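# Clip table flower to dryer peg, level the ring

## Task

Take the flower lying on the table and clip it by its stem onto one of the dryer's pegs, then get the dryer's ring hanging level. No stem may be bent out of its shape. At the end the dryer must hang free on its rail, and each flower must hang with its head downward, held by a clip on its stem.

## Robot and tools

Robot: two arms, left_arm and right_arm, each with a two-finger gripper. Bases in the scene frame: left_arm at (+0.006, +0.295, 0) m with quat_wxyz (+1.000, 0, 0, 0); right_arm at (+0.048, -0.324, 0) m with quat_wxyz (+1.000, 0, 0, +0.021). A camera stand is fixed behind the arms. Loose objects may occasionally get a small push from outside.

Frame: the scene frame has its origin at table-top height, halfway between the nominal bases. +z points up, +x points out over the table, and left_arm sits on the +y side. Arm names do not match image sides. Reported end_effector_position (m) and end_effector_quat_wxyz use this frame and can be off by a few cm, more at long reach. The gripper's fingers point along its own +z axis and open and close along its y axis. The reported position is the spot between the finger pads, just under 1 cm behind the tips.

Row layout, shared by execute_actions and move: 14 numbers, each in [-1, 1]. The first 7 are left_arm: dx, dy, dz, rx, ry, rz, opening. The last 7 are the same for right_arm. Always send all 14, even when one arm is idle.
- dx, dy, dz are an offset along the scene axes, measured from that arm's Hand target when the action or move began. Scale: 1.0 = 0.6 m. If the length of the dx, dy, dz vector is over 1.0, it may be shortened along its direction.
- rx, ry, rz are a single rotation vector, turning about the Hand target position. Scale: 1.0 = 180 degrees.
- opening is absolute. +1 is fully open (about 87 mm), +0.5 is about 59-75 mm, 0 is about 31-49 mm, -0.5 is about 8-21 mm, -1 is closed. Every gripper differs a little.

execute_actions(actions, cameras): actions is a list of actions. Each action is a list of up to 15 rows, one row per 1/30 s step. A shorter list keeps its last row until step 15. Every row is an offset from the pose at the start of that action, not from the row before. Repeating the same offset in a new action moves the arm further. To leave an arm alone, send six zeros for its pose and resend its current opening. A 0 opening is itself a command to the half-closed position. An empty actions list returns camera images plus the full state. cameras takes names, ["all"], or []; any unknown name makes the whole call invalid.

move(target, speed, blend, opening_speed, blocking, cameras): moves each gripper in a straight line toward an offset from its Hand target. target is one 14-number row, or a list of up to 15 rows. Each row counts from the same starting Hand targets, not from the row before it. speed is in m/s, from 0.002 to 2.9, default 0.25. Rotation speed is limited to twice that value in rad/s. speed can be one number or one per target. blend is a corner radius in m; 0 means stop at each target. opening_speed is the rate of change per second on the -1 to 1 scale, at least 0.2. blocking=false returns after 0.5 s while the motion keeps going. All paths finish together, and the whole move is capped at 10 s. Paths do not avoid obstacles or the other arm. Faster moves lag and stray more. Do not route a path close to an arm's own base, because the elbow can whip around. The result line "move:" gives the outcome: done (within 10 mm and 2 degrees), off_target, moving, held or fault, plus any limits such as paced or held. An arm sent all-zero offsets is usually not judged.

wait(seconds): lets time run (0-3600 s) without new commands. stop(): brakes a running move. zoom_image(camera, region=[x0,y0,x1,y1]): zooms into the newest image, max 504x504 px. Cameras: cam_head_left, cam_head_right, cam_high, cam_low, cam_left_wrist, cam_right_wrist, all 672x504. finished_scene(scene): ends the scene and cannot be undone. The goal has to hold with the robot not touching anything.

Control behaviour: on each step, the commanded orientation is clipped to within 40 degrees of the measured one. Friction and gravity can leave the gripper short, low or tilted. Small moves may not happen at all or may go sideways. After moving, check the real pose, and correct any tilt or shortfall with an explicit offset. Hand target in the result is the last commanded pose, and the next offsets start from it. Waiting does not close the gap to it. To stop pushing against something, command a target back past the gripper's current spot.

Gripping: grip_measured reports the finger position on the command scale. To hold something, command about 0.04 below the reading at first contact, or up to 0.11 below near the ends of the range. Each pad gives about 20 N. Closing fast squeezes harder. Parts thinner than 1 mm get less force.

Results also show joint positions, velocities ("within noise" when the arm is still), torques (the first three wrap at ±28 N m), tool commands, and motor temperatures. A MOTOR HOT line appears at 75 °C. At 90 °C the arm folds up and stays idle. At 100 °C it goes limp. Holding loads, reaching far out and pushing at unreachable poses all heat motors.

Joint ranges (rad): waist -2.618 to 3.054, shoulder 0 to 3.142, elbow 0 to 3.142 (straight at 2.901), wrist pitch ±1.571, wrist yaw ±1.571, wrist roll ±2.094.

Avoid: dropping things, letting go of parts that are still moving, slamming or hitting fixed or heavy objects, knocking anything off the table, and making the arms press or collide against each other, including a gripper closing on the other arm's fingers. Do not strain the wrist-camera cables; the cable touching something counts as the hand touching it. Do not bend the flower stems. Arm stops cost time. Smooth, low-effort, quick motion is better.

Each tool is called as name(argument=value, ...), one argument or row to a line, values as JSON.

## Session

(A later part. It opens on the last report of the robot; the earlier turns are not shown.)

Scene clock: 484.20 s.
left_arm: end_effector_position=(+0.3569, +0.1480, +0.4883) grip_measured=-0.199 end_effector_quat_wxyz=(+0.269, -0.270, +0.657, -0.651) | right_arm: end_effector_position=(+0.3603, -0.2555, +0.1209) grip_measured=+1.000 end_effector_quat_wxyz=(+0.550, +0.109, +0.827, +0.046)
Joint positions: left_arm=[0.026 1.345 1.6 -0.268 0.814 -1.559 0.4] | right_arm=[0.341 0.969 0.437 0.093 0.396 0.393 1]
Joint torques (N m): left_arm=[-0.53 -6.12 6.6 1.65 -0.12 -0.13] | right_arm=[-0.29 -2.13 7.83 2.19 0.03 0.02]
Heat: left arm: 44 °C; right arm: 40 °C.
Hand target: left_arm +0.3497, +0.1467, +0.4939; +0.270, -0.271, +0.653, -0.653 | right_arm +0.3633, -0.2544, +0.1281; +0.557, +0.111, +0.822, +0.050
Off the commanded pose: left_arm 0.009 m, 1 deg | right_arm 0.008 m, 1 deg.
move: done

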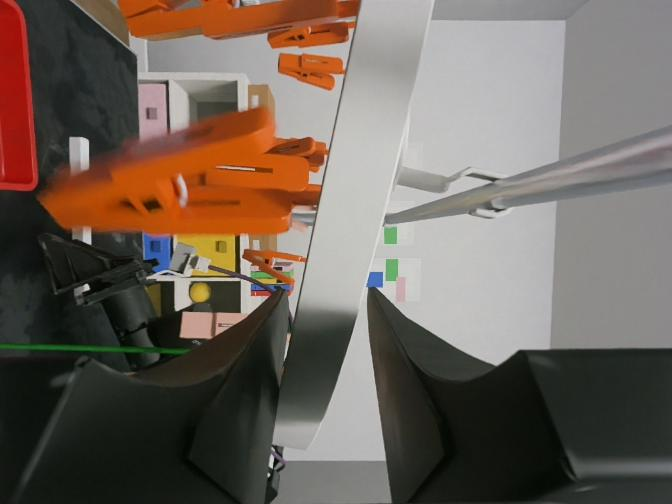

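move(
  target=[0, 0, 0, 0, 0, 0, -0.5, 0, 0, 0, 0, 0, 0, 1],
  speed=0.08,
  opening_speed=0.4,
  cameras=["cam_left_wrist"],
)

Scene clock: 491.00 s.
left_arm: end_effector_position=(+0.3549, +0.1457, +0.4868) grip_measured=-0.466 end_effector_quat_wxyz=(+0.265, -0.265, +0.660, -0.650) | right_arm: end_effector_position=(+0.3603, -0.2555, +0.1209) grip_measured=+1.000 end_effector_quat_wxyz=(+0.550, +0.109, +0.827, +0.046)
Joint positions: left_arm=[0.021 1.345 1.6 -0.274 0.822 -1.552 0.267] | right_arm=[0.341 0.969 0.437 0.093 0.396 0.393 1]
Joint torques (N m): left_arm=[-0.03 -6.02 6.45 1.77 -0.15 -0.19] | right_arm=[-0.31 -2.13 7.82 2.19 0.03 0.02]
Heat: left arm: 43 °C; right arm: 40 °C.
Hand target: left_arm +0.3496, +0.1466, +0.4939; +0.270, -0.271, +0.653, -0.653 | right_arm +0.3633, -0.2544, +0.1281; +0.557, +0.111, +0.822, +0.050
Off the commanded pose: left_arm 0.009 m, 1 deg | right_arm 0.008 m, 1 deg.
move: done

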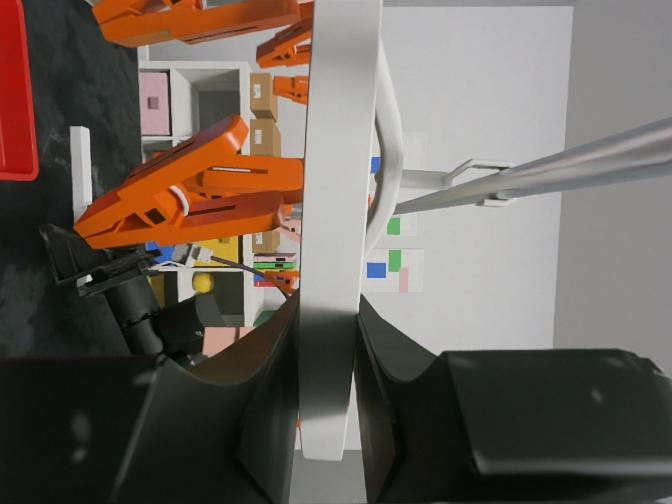

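wait(
  seconds=0.1,
  cameras=["cam_high", "cam_low", "cam_head_right"],
)

Scene clock: 497.20 s.
left_arm: end_effector_position=(+0.3549, +0.1457, +0.4868) grip_measured=-0.466 end_effector_quat_wxyz=(+0.265, -0.265, +0.660, -0.650) | right_arm: end_effector_position=(+0.3603, -0.2555, +0.1209) grip_measured=+1.000 end_effector_quat_wxyz=(+0.550, +0.109, +0.827, +0.046)
Joint positions: left_arm=[0.021 1.345 1.6 -0.274 0.822 -1.551 0.267] | right_arm=[0.341 0.969 0.437 0.093 0.396 0.393 1]
Joint torques (N m): left_arm=[-0.34 -6 6.38 1.71 -0.19 -0.17] | right_arm=[-0.29 -2.13 7.83 2.19 0.02 0.02]
Heat: left arm: 43 °C; right arm: 40 °C.
Hand target: left_arm +0.3496, +0.1466, +0.4939; +0.270, -0.271, +0.653, -0.653 | right_arm +0.3633, -0.2544, +0.1281; +0.557, +0.111, +0.822, +0.050
Tool commands: left_gripper/opening=-0.5 right_gripper/opening=+1.0
Off the commanded pose: left_arm 0.009 m, 1 deg | right_arm 0.008 m, 1 deg.
wait: 0.10 s; at rest from the start
Images, in order (width x height): cam_head_right 672x504, cam_high 672x504, cam_low 672x504.

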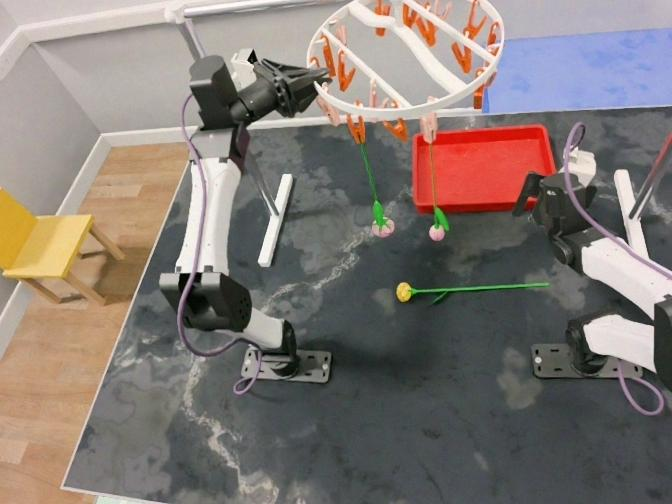

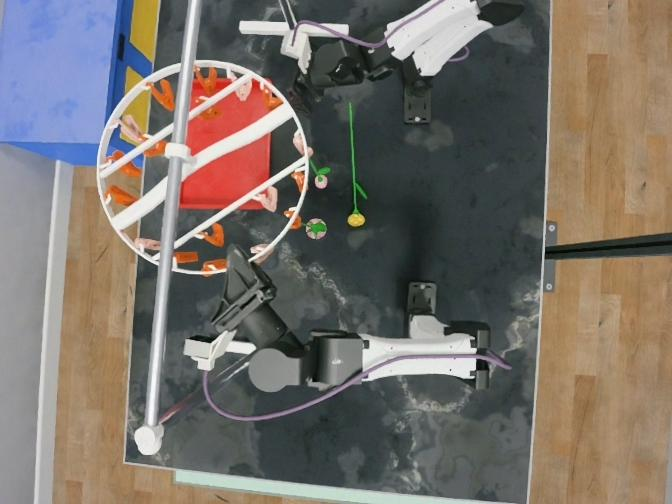

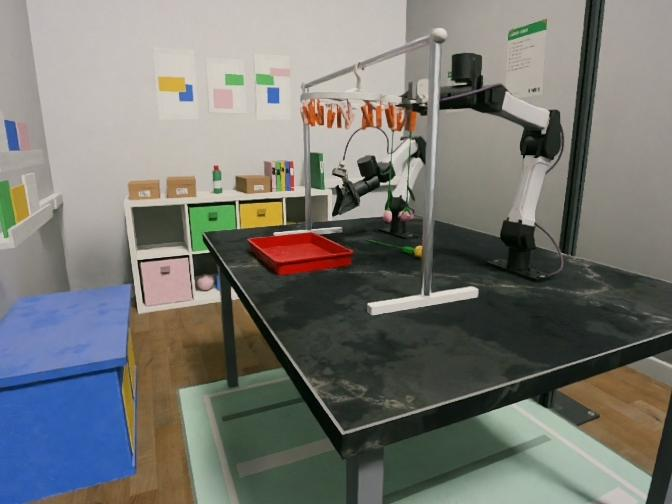

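zoom_image(
  camera="cam_high",
  region=[90, 50, 320, 290],
)

zoom_image(
  camera="cam_low",
  region=[290, 50, 450, 150],
)

Scaled by 2.100 from the camera's image (finer frame: 960x720).

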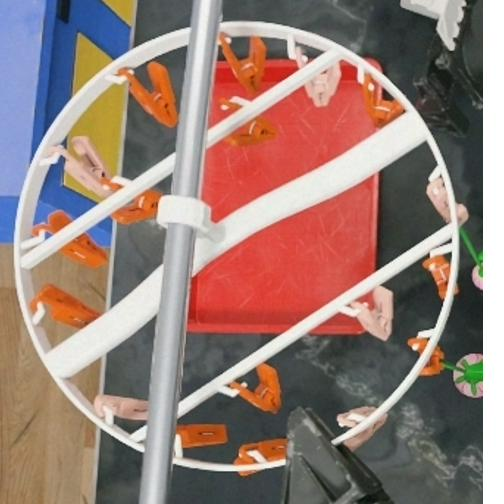

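Scaled by 3.150 from the camera's image (finer frame: 960x720).

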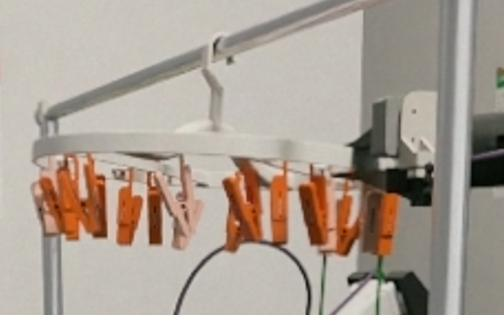

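move(
  target=[
    [0.037, 0, -0.0095, 0, -0.061, 0, -0.5, 0, 0, 0, 0, 0, 0, 1],
    [0.037, 0, -0.0095, 0, -0.061, 0, -0.1, 0, 0, 0, 0, 0, 0, 1],
    [0.037, 0, -0.0095, 0, -0.061, 0, 0.8, 0, 0, 0, 0, 0, 0, 1],
  ],
  speed=0.06,
  opening_speed=0.5,
  cameras=["cam_left_wrist", "cam_high", "cam_low"],
)

Scene clock: 609.47 s.
left_arm: end_effector_position=(+0.3665, +0.1468, +0.4935) grip_measured=+0.798 end_effector_quat_wxyz=(+0.340, -0.194, +0.624, -0.676) | right_arm: end_effector_position=(+0.3603, -0.2555, +0.1209) grip_measured=+1.000 end_effector_quat_wxyz=(+0.550, +0.109, +0.827, +0.046)
Joint positions: left_arm=[0.021 1.343 1.462 0.094 0.813 -1.561 0.899] | right_arm=[0.341 0.969 0.437 0.093 0.396 0.393 1]
Joint torques (N m): left_arm=[-0.43 -3.86 6.37 1.66 -0.14 -0.1] | right_arm=[-0.29 -2.13 7.83 2.19 0.02 0.02]
Heat: left arm: 42 °C; right arm: 41 °C.
Hand target: left_arm +0.3720, +0.1466, +0.4881; +0.331, -0.207, +0.624, -0.676 | right_arm +0.3633, -0.2544, +0.1281; +0.557, +0.111, +0.822, +0.050
Off the commanded pose: left_arm 0.008 m, 2 deg | right_arm 0.008 m, 1 deg.
move: done
Images, in order (width x height): cam_high 672x504, cam_low 672x504, cam_left_wrist 672x504.

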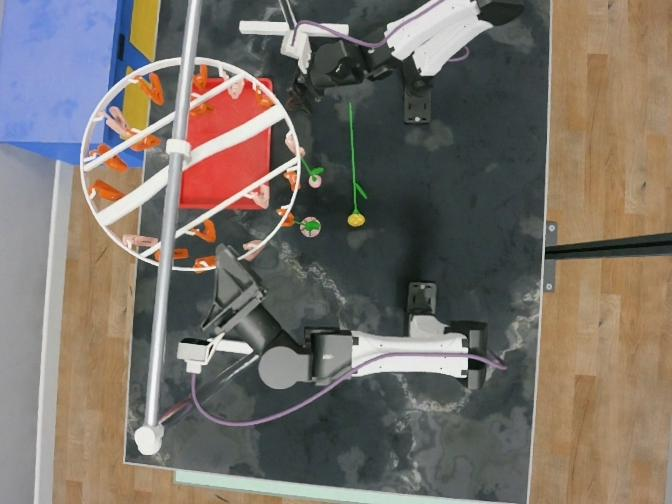

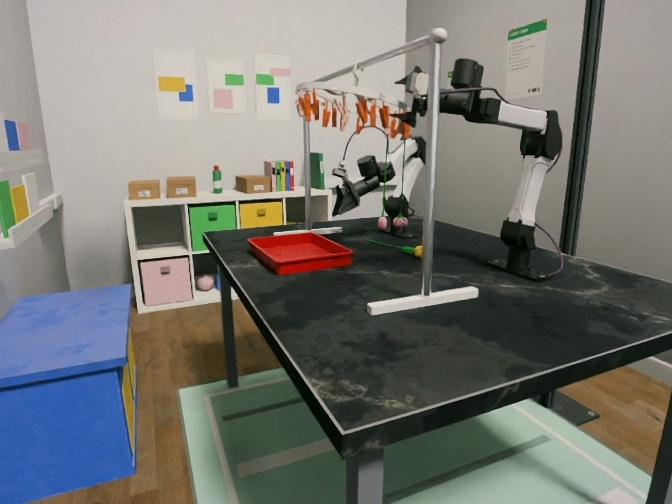

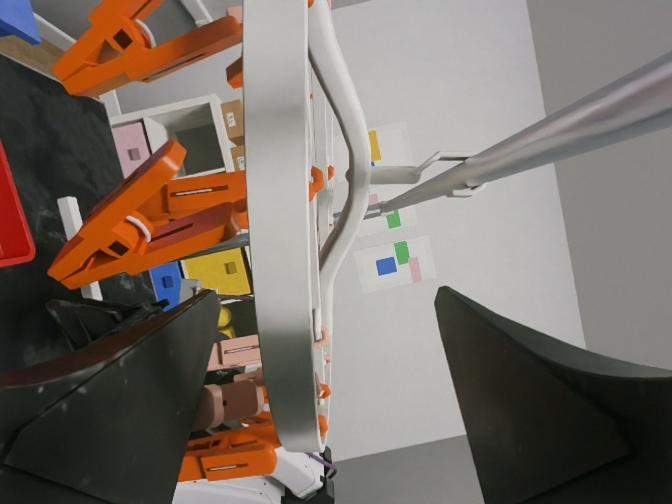

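move(
  target=[
    [-0.0917, 0.095, -0.0183, 0, 0, 0, 1, 0, 0, 0, 0, 0, 0, 1],
    [-0.3033, 0.0057, -0.0302, 0.3718, -0.2687, 0.0789, 1, 0, 0, 0, 0, 0, 0, 1],
    [-0.2783, -0.3277, -0.0602, 0.828, -0.5375, 0.1605, 1, 0, 0, 0, 0, 0, 0, 1],
  ],
  speed=[0.1, 0.25, 0.25],
  blend=[0.02, 0.03, 0],
  cameras=["cam_left_wrist", "cam_high"],
)

Scene clock: 712.17 s.
left_arm: end_effector_position=(+0.2032, -0.0427, +0.4627) grip_measured=+1.000 end_effector_quat_wxyz=(+0.628, +0.525, +0.359, +0.448) | right_arm: end_effector_position=(+0.3603, -0.2555, +0.1209) grip_measured=+1.000 end_effector_quat_wxyz=(+0.550, +0.109, +0.827, +0.046)
Joint positions: left_arm=[-1.504 1.495 1.333 0.608 -1.112 1.996 1] | right_arm=[0.341 0.969 0.437 0.093 0.396 0.393 1]
Joint torques (N m): left_arm=[0.23 -4.16 5.85 1.33 0.2 0.02] | right_arm=[-0.31 -2.13 7.83 2.2 0.02 0.02]
Heat: left arm: 41 °C; right arm: 41 °C.
Hand target: left_arm +0.2050, -0.0500, +0.4519; +0.616, +0.538, +0.348, +0.459 | right_arm +0.3633, -0.2544, +0.1281; +0.557, +0.111, +0.822, +0.050
Off the commanded pose: left_arm 0.013 m, 3 deg | right_arm 0.008 m, 1 deg.
move: off_target (left_arm)
Images, in order (width x height): cam_high 672x504, cam_left_wrist 672x504.

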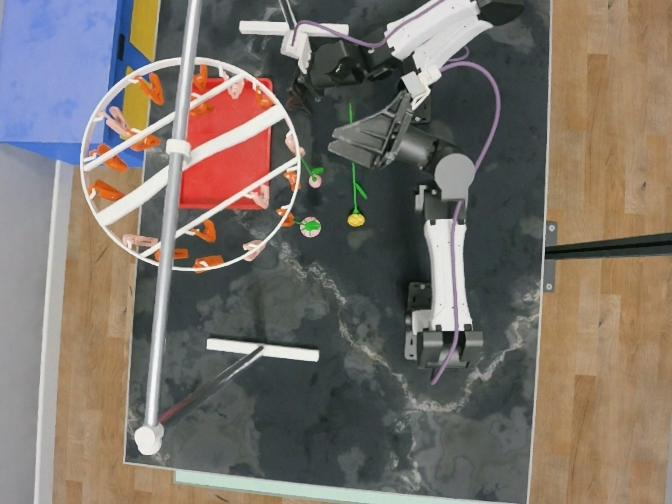

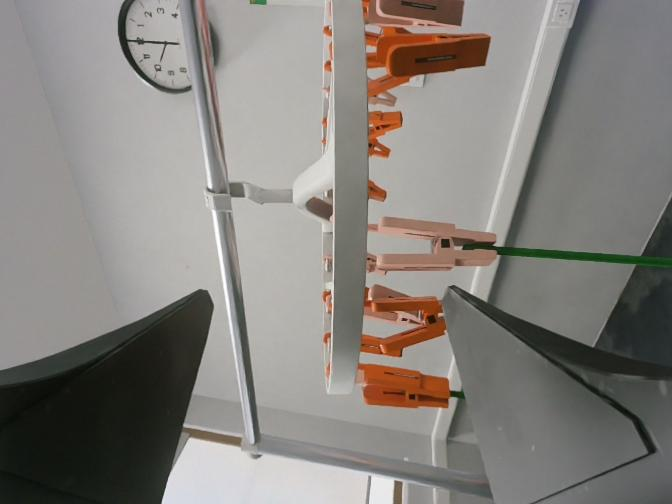

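move(
  target=[0.0728, -0.0392, 0, 0, 0, 0, 1, 0, 0, 0, 0, 0, 0, 1],
  speed=0.12,
  cameras=["cam_left_wrist"],
)

Scene clock: 731.90 s.
left_arm: end_effector_position=(+0.2456, -0.0664, +0.4513) grip_measured=+1.000 end_effector_quat_wxyz=(+0.614, +0.536, +0.351, +0.462) | right_arm: end_effector_position=(+0.3603, -0.2555, +0.1209) grip_measured=+1.000 end_effector_quat_wxyz=(+0.550, +0.109, +0.827, +0.046)
Joint positions: left_arm=[-1.387 1.597 1.414 0.531 -1.014 1.935 1] | right_arm=[0.341 0.969 0.437 0.093 0.396 0.393 1]
Joint torques (N m): left_arm=[0.17 -5.01 9.65 1.27 0.27 -0.22] | right_arm=[-0.29 -2.13 7.82 2.19 0.03 0.02]
Heat: left arm: 40 °C; right arm: 41 °C.
Hand target: left_arm +0.2486, -0.0735, +0.4520; +0.616, +0.538, +0.348, +0.459 | right_arm +0.3633, -0.2544, +0.1281; +0.557, +0.111, +0.822, +0.050
Off the commanded pose: left_arm 0.008 m, 1 deg | right_arm 0.008 m, 1 deg.
move: done

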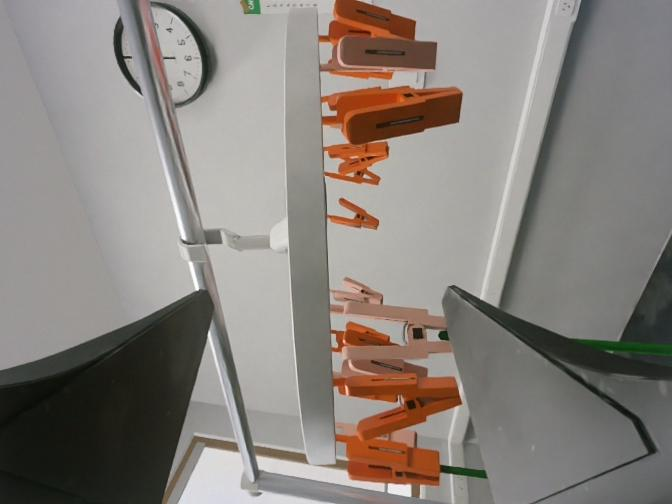

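move(
  target=[0.086, -0.0032, 0.0343, 0, 0, 0, 1, 0, 0, 0, 0, 0, 0, 1],
  speed=0.12,
  cameras=["cam_left_wrist", "cam_high"],
)

Scene clock: 750.87 s.
left_arm: end_effector_position=(+0.2963, -0.0685, +0.4733) grip_measured=+1.000 end_effector_quat_wxyz=(+0.615, +0.534, +0.350, +0.462) | right_arm: end_effector_position=(+0.3603, -0.2555, +0.1209) grip_measured=+1.000 end_effector_quat_wxyz=(+0.550, +0.109, +0.827, +0.046)
Joint positions: left_arm=[-1.25 1.659 1.581 0.372 -0.883 1.864 1] | right_arm=[0.341 0.969 0.437 0.093 0.396 0.393 1]
Joint torques (N m): left_arm=[0.27 -5.46 9.47 1.37 0.29 -0.18] | right_arm=[-0.29 -2.13 7.82 2.19 0.03 0.02]
Heat: left arm: 44 °C; right arm: 41 °C.
Hand target: left_arm +0.3002, -0.0754, +0.4726; +0.616, +0.538, +0.348, +0.459 | right_arm +0.3633, -0.2544, +0.1281; +0.557, +0.111, +0.822, +0.050
Off the commanded pose: left_arm 0.008 m, 1 deg | right_arm 0.008 m, 1 deg.
move: done
Images, in order (width x height): cam_high 672x504, cam_left_wrist 672x504.

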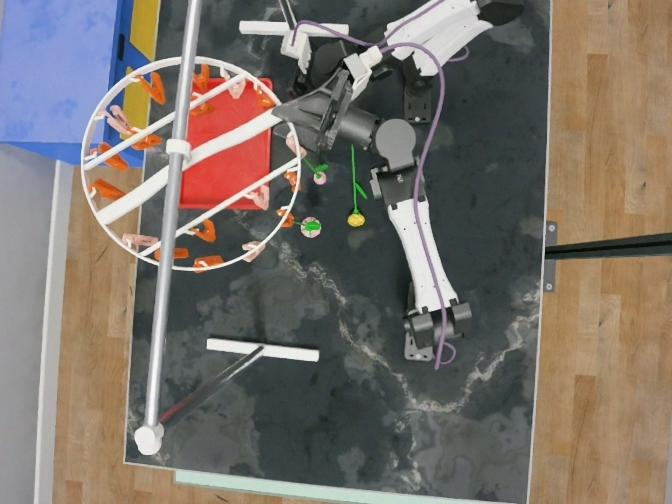

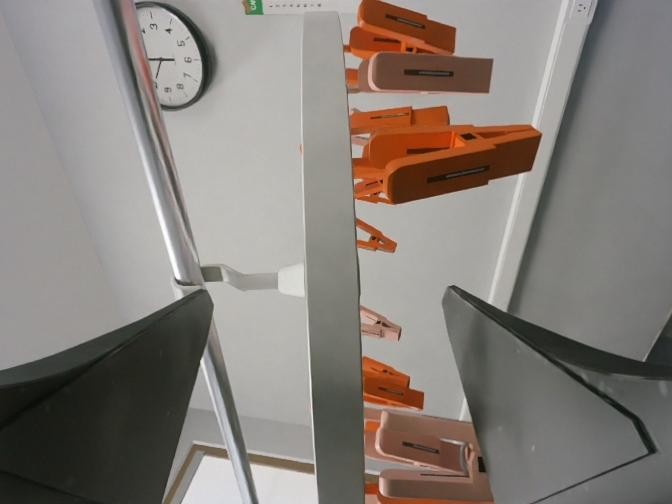

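move(
  target=[
    [0.0768, -0.0282, 0.0127, 0, 0, 0, 1, 0, 0, 0, 0, 0, 0, 1],
    [0.0768, -0.0282, 0.0127, 0, 0, 0, -0.25, 0, 0, 0, 0, 0, 0, 1],
  ],
  speed=0.1,
  opening_speed=0.7,
  cameras=["cam_left_wrist"],
)

Scene clock: 765.57 s.
left_arm: end_effector_position=(+0.3422, -0.0868, +0.4804) grip_measured=-0.249 end_effector_quat_wxyz=(+0.614, +0.537, +0.349, +0.462) | right_arm: end_effector_position=(+0.3603, -0.2555, +0.1209) grip_measured=+1.000 end_effector_quat_wxyz=(+0.550, +0.109, +0.827, +0.046)
Joint positions: left_arm=[-1.154 1.795 1.78 0.273 -0.789 1.824 0.376] | right_arm=[0.341 0.969 0.437 0.093 0.396 0.393 1]
Joint torques (N m): left_arm=[-0.05 -6.56 9.7 1.56 0.2 -0.14] | right_arm=[-0.29 -2.13 7.82 2.2 0.02 0.02]
Heat: left arm: 44 °C; right arm: 41 °C.
Hand target: left_arm +0.3463, -0.0925, +0.4801; +0.616, +0.538, +0.348, +0.459 | right_arm +0.3633, -0.2544, +0.1281; +0.557, +0.111, +0.822, +0.050
Off the commanded pose: left_arm 0.007 m, 0 deg | right_arm 0.008 m, 1 deg.
move: done

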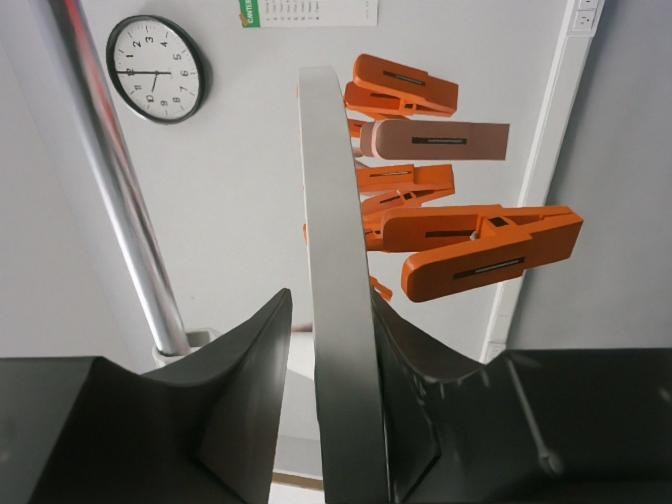

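move(
  target=[
    [0, 0, -0.0067, 0, 0, 0, -0.25, 0, 0, 0, 0, 0, 0, 1],
    [0, 0, -0.0067, 0, 0, 0, -0.52, 0, 0, 0, 0, 0, 0, 1],
  ],
  speed=0.05,
  opening_speed=0.4,
  cameras=["cam_left_wrist", "cam_high", "cam_low", "cam_head_left"],
)

Scene clock: 771.50 s.
left_arm: end_effector_position=(+0.3421, -0.0868, +0.4806) grip_measured=-0.456 end_effector_quat_wxyz=(+0.616, +0.535, +0.350, +0.460) | right_arm: end_effector_position=(+0.3603, -0.2555, +0.1209) grip_measured=+1.000 end_effector_quat_wxyz=(+0.550, +0.109, +0.827, +0.046)
Joint positions: left_arm=[-1.154 1.795 1.78 0.275 -0.788 1.82 0.272] | right_arm=[0.341 0.969 0.437 0.093 0.396 0.393 1]
Joint torques (N m): left_arm=[0.13 -7.09 7.66 1.73 0.22 -0.11] | right_arm=[-0.29 -2.13 7.83 2.19 0.03 0.02]
Motor temperatures (°C): left_arm=[25 32 45 38 25 27 22] | right_arm=[24 28 40 41 22 23 22]
Heat: left arm: 45 °C; right arm: 41 °C.
Hand target: left_arm +0.3463, -0.0924, +0.4761; +0.616, +0.538, +0.348, +0.459 | right_arm +0.3633, -0.2544, +0.1281; +0.557, +0.111, +0.822, +0.050
Off the commanded pose: left_arm 0.008 m, 0 deg | right_arm 0.008 m, 1 deg.
move: done
Images, in order (width x height): cam_head_left 672x504, cam_high 672x504, cam_low 672x504, cam_left_wrist 672x504.

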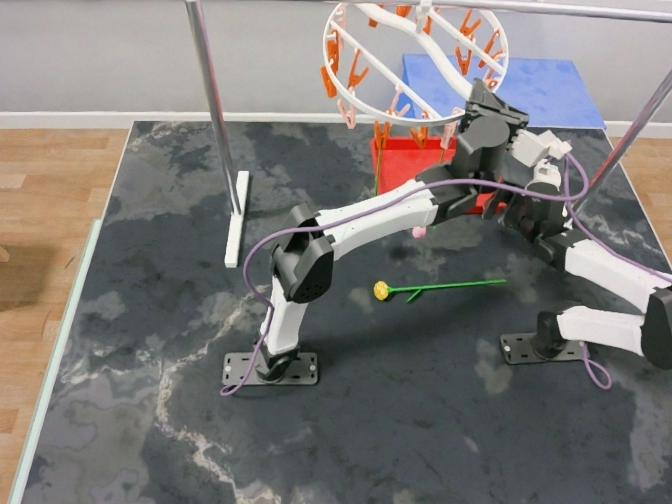

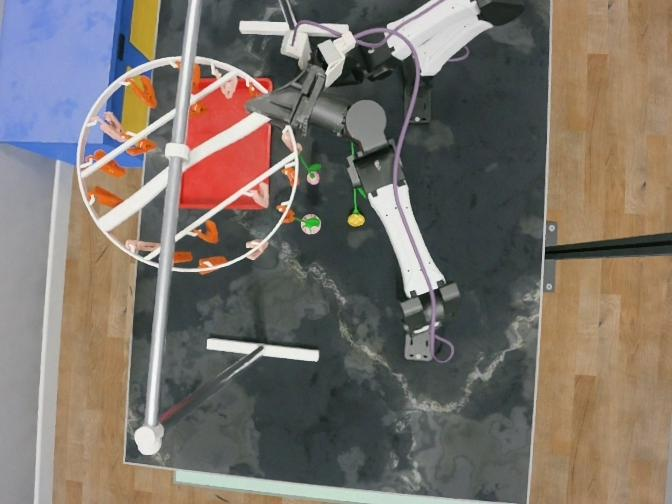

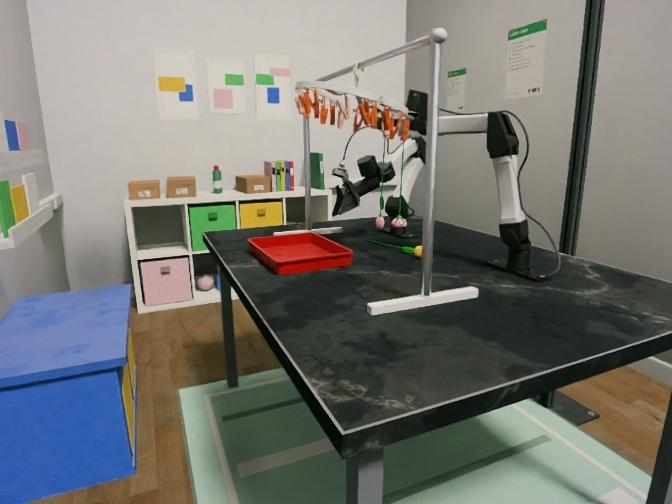

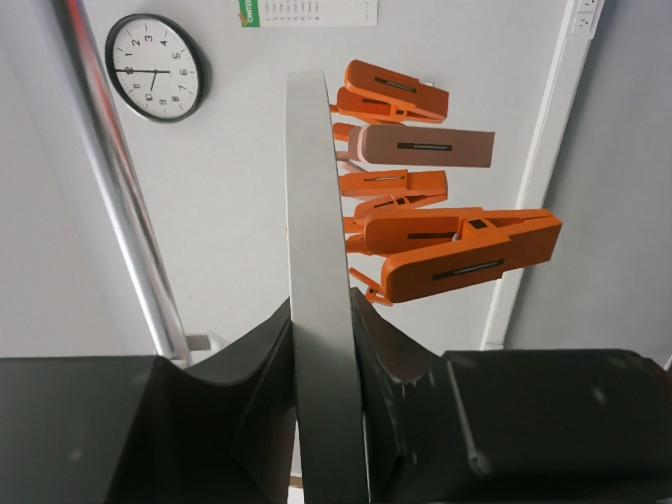

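zoom_image(
  camera="cam_high",
  region=[180, 40, 400, 240],
)

zoom_image(
  camera="cam_head_left",
  region=[310, 0, 560, 170],
)

Scaled by 2.291 from the camera's image (finer frame: 960x720).

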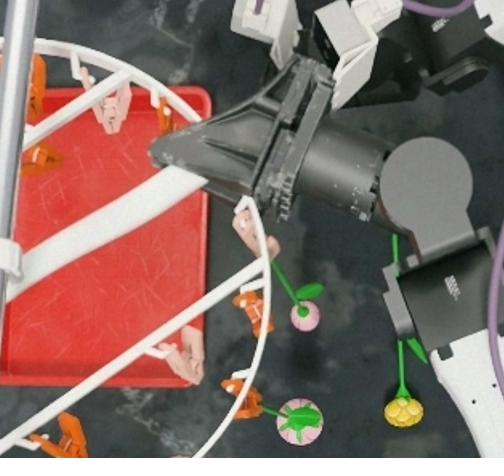

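Scaled by 2.016 from the camera's image (finer frame: 960x720).

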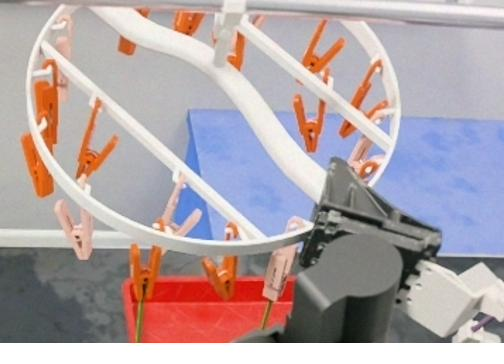

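move(
  target=[
    [0, 0, 0, 0, 0, 0, -0.2, 0, 0, 0, 0, 0, 0, 1],
    [-0.0338, 0.0123, -0.008, 0, 0, 0, -0.2, 0, 0, 0, 0, 0, 0, 1],
    [-0.0338, 0.0123, -0.008, 0, 0, 0, -0.52, 0, 0, 0, 0, 0, 0, 1],
  ],
  speed=0.08,
  opening_speed=0.6,
  cameras=["cam_left_wrist", "cam_high"],
)

Scene clock: 804.33 s.
left_arm: end_effector_position=(+0.3314, -0.0937, +0.4658) grip_measured=-0.460 end_effector_quat_wxyz=(+0.618, +0.539, +0.347, +0.455) | right_arm: end_effector_position=(+0.3603, -0.2555, +0.1209) grip_measured=+1.000 end_effector_quat_wxyz=(+0.550, +0.109, +0.827, +0.046)
Joint positions: left_arm=[-1.183 1.783 1.708 0.334 -0.802 1.823 0.27] | right_arm=[0.341 0.969 0.437 0.093 0.396 0.393 1]
Joint torques (N m): left_arm=[-0.49 -10.93 5.78 1.58 -0.04 -0.02] | right_arm=[-0.29 -2.13 7.83 2.19 0.03 0.02]
Heat: left arm: 45 °C; right arm: 41 °C.
Hand target: left_arm +0.3261, -0.0850, +0.4713; +0.615, +0.538, +0.348, +0.459 | right_arm +0.3633, -0.2544, +0.1281; +0.557, +0.111, +0.822, +0.050
Off the commanded pose: left_arm 0.012 m, 1 deg | right_arm 0.008 m, 1 deg.
move: off_target (left_arm); target 3's new opening was sent with left_arm's hand 0.016 m and 1 deg from that target
Images, in order (width x height): cam_high 672x504, cam_left_wrist 672x504.

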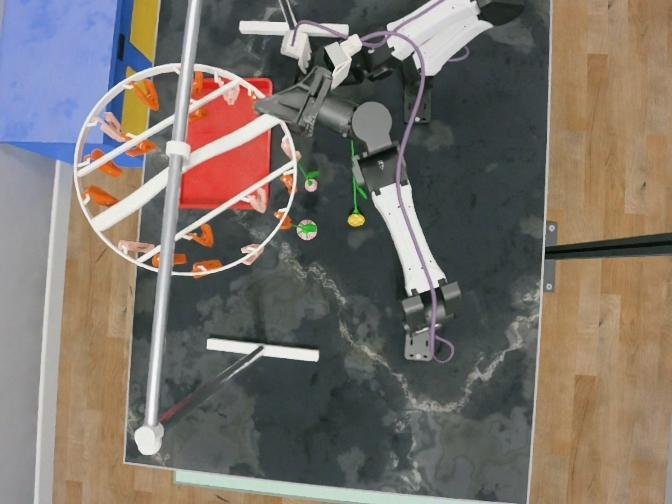

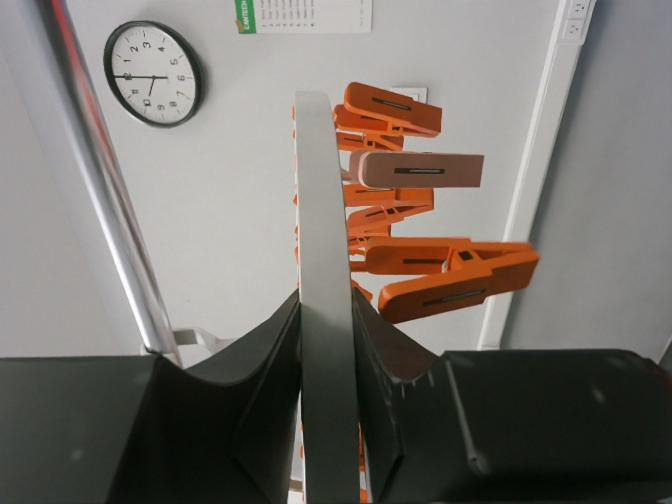

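move(
  target=[
    [-0.0337, 0.0378, 0, 0, 0, -0.0722, -0.52, 0, 0, 0, 0, 0, 0, 1],
    [-0.058, 0.0823, 0, 0, 0, -0.1444, -0.52, 0, 0, 0, 0, 0, 0, 1],
    [-0.0718, 0.1312, 0, 0, 0, -0.2167, -0.52, 0, 0, 0, 0, 0, 0, 1],
    [-0.0742, 0.1818, 0, 0, 0, -0.2889, -0.52, 0, 0, 0, 0, 0, 0, 1],
  ],
  speed=0.1,
  blend=[0.01, 0.01, 0.01, 0],
  cameras=["cam_left_wrist", "cam_high", "cam_low", "cam_head_left"],
)

Scene clock: 851.57 s.
left_arm: end_effector_position=(+0.2781, +0.0184, +0.4685) grip_measured=-0.460 end_effector_quat_wxyz=(+0.750, +0.643, +0.072, +0.134) | right_arm: end_effector_position=(+0.3603, -0.2555, +0.1209) grip_measured=+1.000 end_effector_quat_wxyz=(+0.550, +0.109, +0.827, +0.046)
Joint positions: left_arm=[-0.591 1.125 1.166 0.169 0.681 1.503 0.27] | right_arm=[0.341 0.969 0.437 0.093 0.396 0.393 1]
Joint torques (N m): left_arm=[0.98 -3.38 6.37 1.81 -0.16 -0.15] | right_arm=[-0.31 -2.13 7.83 2.19 0.02 0.02]
Motor temperatures (°C): left_arm=[25 44 42 38 25 27 23] | right_arm=[24 27 40 41 22 23 22]
Heat: left arm: 44 °C; right arm: 41 °C.
Hand target: left_arm +0.2815, +0.0241, +0.4715; +0.755, +0.636, +0.077, +0.143 | right_arm +0.3633, -0.2544, +0.1281; +0.557, +0.111, +0.822, +0.050
Off the commanded pose: left_arm 0.007 m, 2 deg | right_arm 0.008 m, 1 deg.
move: done
Images, in order (width x height): cam_head_left 672x504, cam_high 672x504, cam_low 672x504, cam_left_wrist 672x504.

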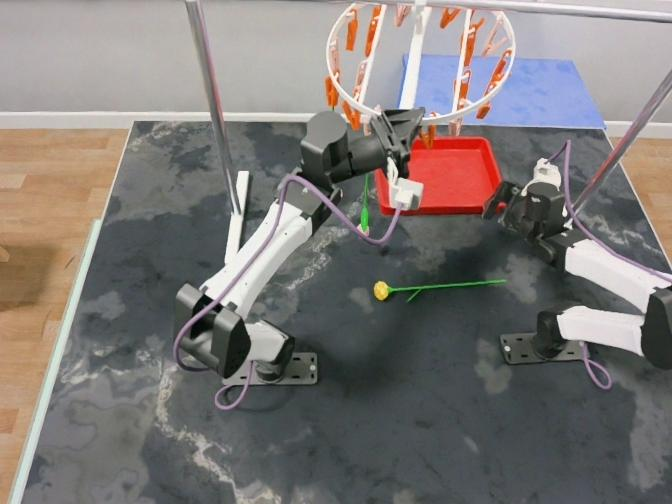

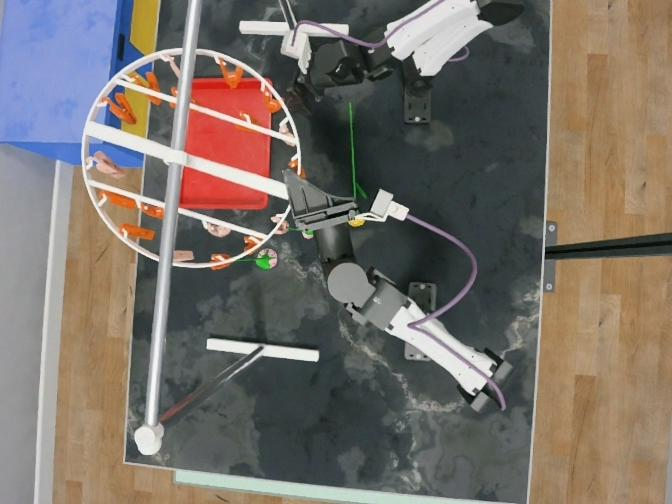

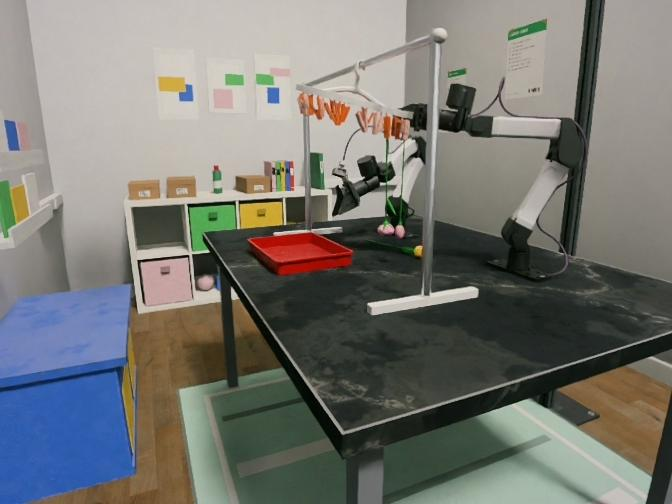

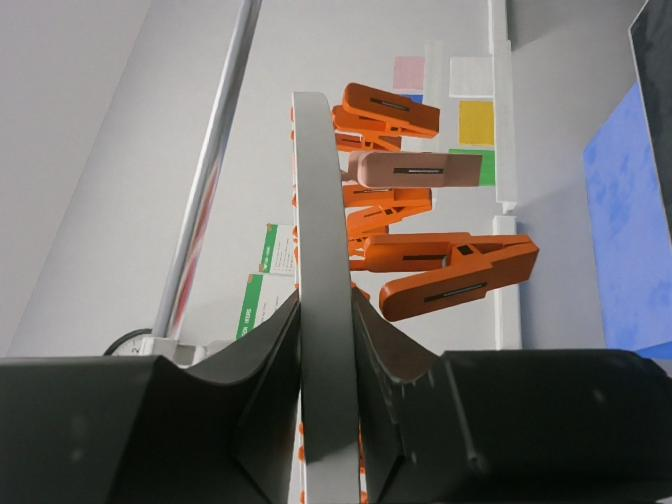

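zoom_image(
  camera="cam_high",
  region=[70, 40, 310, 280],
)

zoom_image(
  camera="cam_low",
  region=[285, 50, 485, 170],
)

zoom_image(
  camera="cam_head_left",
  region=[310, 0, 530, 165],
)

Scaled by 2.100 from the camera's image (finer frame: 960x720).

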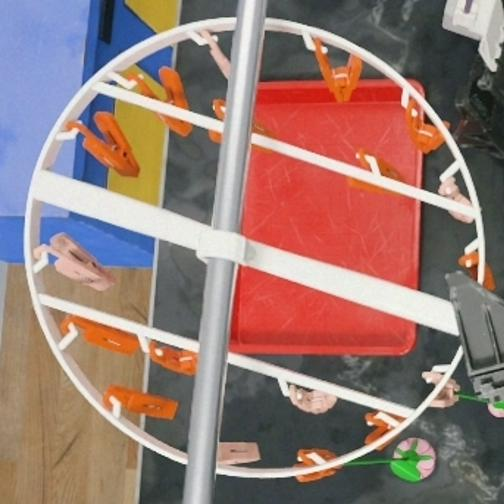

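Scaled by 2.520 from the camera's image (finer frame: 960x720).

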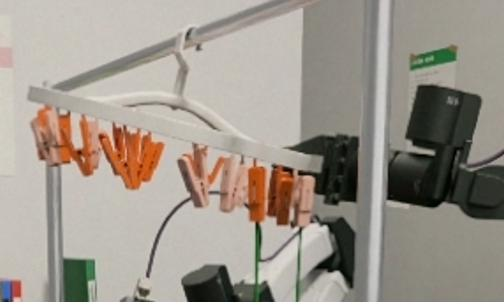

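Scaled by 2.291 from the camera's image (finer frame: 960x720).

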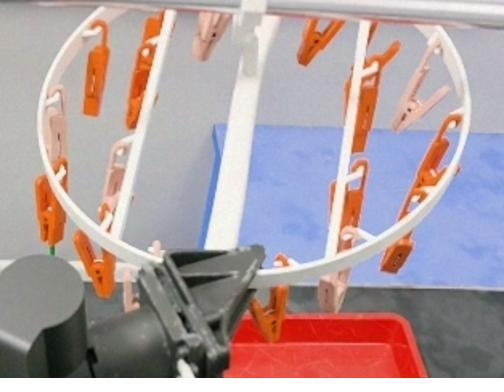

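move(
  target=[
    [0, 0, 0, 0, 0, 0, -0.25, 0, 0, 0, 0, 0, 0, 1],
    [0, 0, 0, 0, 0, 0, 0.5, 0, 0, 0, 0, 0, 0, 1],
    [-0.0327, 0.1103, -0.0183, 0, 0, 0, 1, 0, 0, 0, 0, 0, 0, 1],
    [-0.0815, 0.0603, -0.0292, -0.0302, 0.038, 0.2566, 1, 0, 0, 0, 0, 0, 0, 1],
  ],
  speed=[0.08, 0.08, 0.12, 0.2],
  blend=[0, 0, 0.02, 0],
  opening_speed=1.0,
  cameras=["cam_left_wrist", "cam_high", "cam_low"],
)

Scene clock: 933.03 s.
left_arm: end_effector_position=(+0.2324, +0.0591, +0.4467) grip_measured=+0.999 end_effector_quat_wxyz=(+0.663, +0.531, +0.368, +0.379) | right_arm: end_effector_position=(+0.3603, -0.2555, +0.1209) grip_measured=+1.000 end_effector_quat_wxyz=(+0.550, +0.109, +0.827, +0.046)
Joint positions: left_arm=[-1.316 1.051 1.05 0.257 -0.854 1.679 1] | right_arm=[0.341 0.969 0.437 0.093 0.396 0.393 1]
Joint torques (N m): left_arm=[-0.4 -1.59 9.43 1.65 -0.08 0.07] | right_arm=[-0.29 -2.13 7.83 2.2 0.02 0.02]
Motor temperatures (°C): left_arm=[25 32 42 41 25 27 23] | right_arm=[24 27 40 41 22 23 22]
Heat: left arm: 42 °C; right arm: 41 °C.
Hand target: left_arm +0.2326, +0.0602, +0.4538; +0.661, +0.526, +0.370, +0.386 | right_arm +0.3633, -0.2544, +0.1281; +0.557, +0.111, +0.822, +0.050
Off the commanded pose: left_arm 0.007 m, 1 deg | right_arm 0.008 m, 1 deg.
move: done; blend cut to 0 m at target 3
Images, in order (width x height): cam_high 672x504, cam_low 672x504, cam_left_wrist 672x504.

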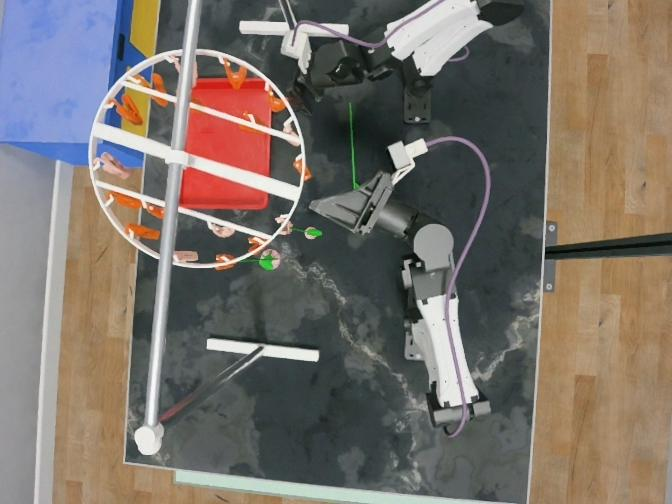

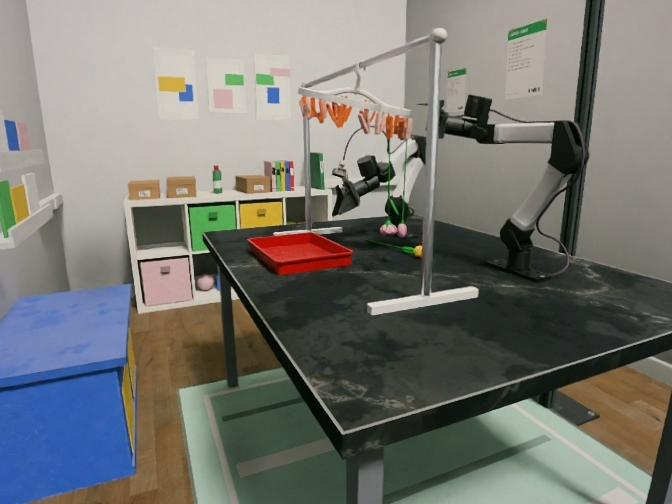

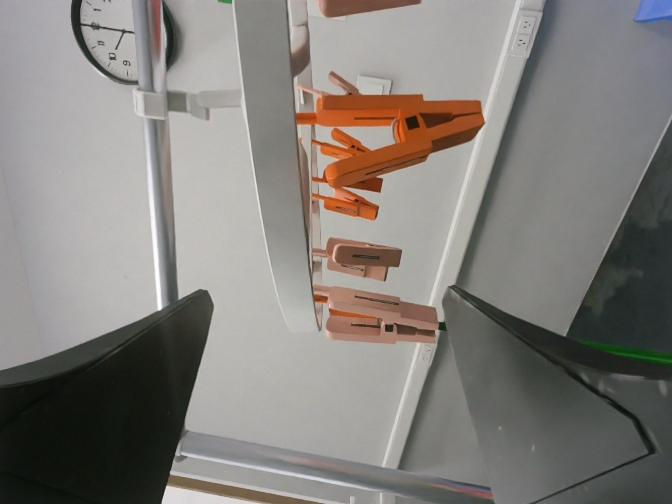

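zoom_image(
  camera="cam_low",
  region=[285, 50, 485, 170],
)

zoom_image(
  camera="cam_high",
  region=[70, 40, 370, 280],
)

Scaled by 2.520 from the camera's image (finer frame: 960x720).

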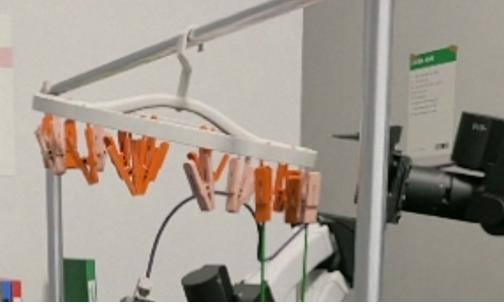

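Scaled by 1.680 from the camera's image (finer frame: 960x720).

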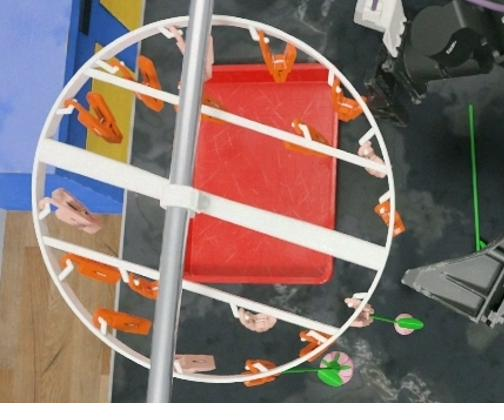

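move(
  target=[
    [-0.0142, -0.03, 0.0333, 0, 0, 0, 1, 0, 0, 0, 0, 0, 0, 1],
    [0.0635, -0.0655, 0.0482, 0, 0, 0, 1, 0, 0, 0, 0, 0, 0, 1],
    [0.0635, -0.0655, 0.0482, 0, 0, 0, -0.1, 0, 0, 0, 0, 0, 0, 1],
  ],
  speed=0.1,
  blend=[0.005, 0, 0],
  opening_speed=0.8,
  cameras=["cam_left_wrist", "cam_high"],
)

Scene clock: 974.67 s.
left_arm: end_effector_position=(+0.2687, +0.0249, +0.4788) grip_measured=-0.099 end_effector_quat_wxyz=(+0.658, +0.526, +0.371, +0.391) | right_arm: end_effector_position=(+0.3603, -0.2555, +0.1209) grip_measured=+1.000 end_effector_quat_wxyz=(+0.550, +0.109, +0.827, +0.046)
Joint positions: left_arm=[-1.218 1.258 1.297 0.205 -0.783 1.666 0.45] | right_arm=[0.341 0.969 0.437 0.093 0.396 0.393 1]
Joint torques (N m): left_arm=[0.17 -2.7 9.58 1.52 0.28 -0.14] | right_arm=[-0.31 -2.13 7.82 2.19 0.02 0.02]
Motor temperatures (°C): left_arm=[25 31 48 40 25 27 23] | right_arm=[24 27 41 41 22 23 22]
Heat: left arm: 48 °C; right arm: 41 °C.
Hand target: left_arm +0.2707, +0.0209, +0.4827; +0.661, +0.526, +0.370, +0.386 | right_arm +0.3633, -0.2544, +0.1281; +0.557, +0.111, +0.822, +0.050
Off the commanded pose: left_arm 0.006 m, 1 deg | right_arm 0.008 m, 1 deg.
move: done
Images, in order (width x height): cam_high 672x504, cam_left_wrist 672x504.

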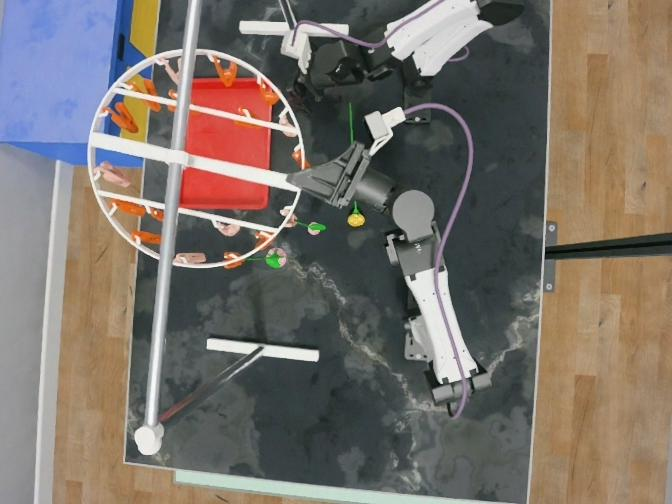

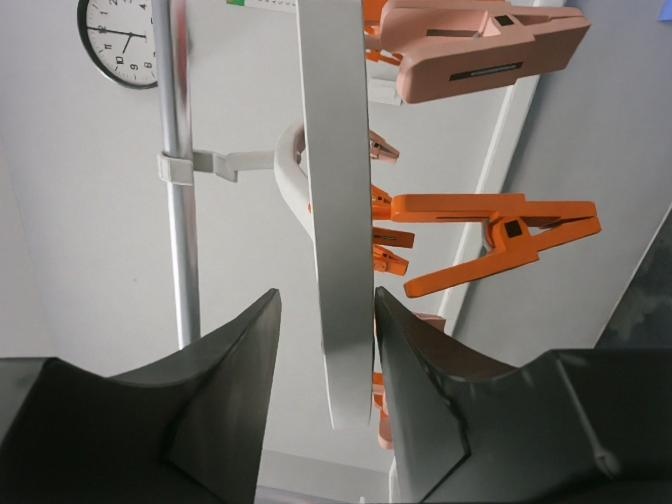

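move(
  target=[
    [0, 0, -0.0108, 0, 0, 0, -0.1, 0, 0, 0, 0, 0, 0, 1],
    [0, 0, -0.0108, 0, 0, 0, -0.53, 0, 0, 0, 0, 0, 0, 1],
  ],
  speed=0.06,
  opening_speed=0.5,
  cameras=["cam_left_wrist", "cam_high"],
)

Scene clock: 982.50 s.
left_arm: end_effector_position=(+0.2686, +0.0251, +0.4796) grip_measured=-0.429 end_effector_quat_wxyz=(+0.662, +0.522, +0.374, +0.387) | right_arm: end_effector_position=(+0.3603, -0.2555, +0.1209) grip_measured=+1.000 end_effector_quat_wxyz=(+0.550, +0.109, +0.827, +0.046)
Joint positions: left_arm=[-1.218 1.258 1.297 0.212 -0.783 1.658 0.286] | right_arm=[0.341 0.969 0.437 0.093 0.396 0.393 1]
Joint torques (N m): left_arm=[0.31 -3.29 6.82 1.69 0.25 -0.06] | right_arm=[-0.29 -2.13 7.83 2.19 0.02 0.02]
Heat: left arm: 48 °C; right arm: 41 °C.
Hand target: left_arm +0.2707, +0.0209, +0.4762; +0.661, +0.526, +0.370, +0.386 | right_arm +0.3633, -0.2544, +0.1281; +0.557, +0.111, +0.822, +0.050
Off the commanded pose: left_arm 0.006 m, 1 deg | right_arm 0.008 m, 1 deg.
move: done
Images, in order (width x height): cam_high 672x504, cam_left_wrist 672x504.

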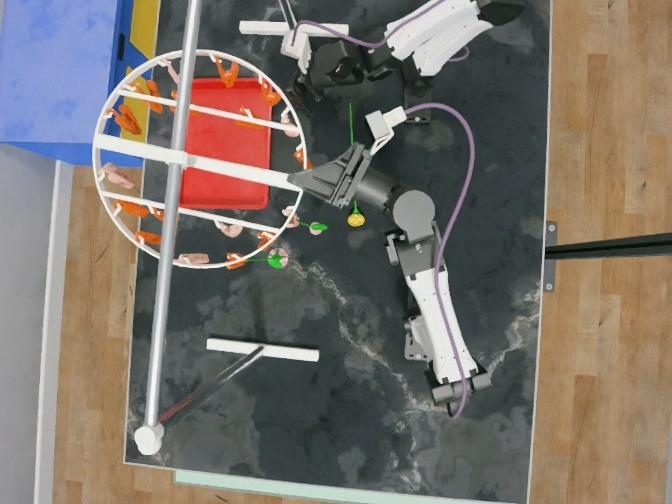

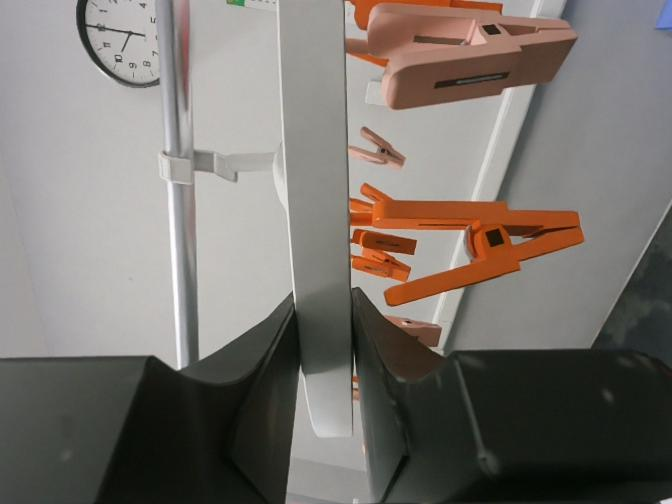

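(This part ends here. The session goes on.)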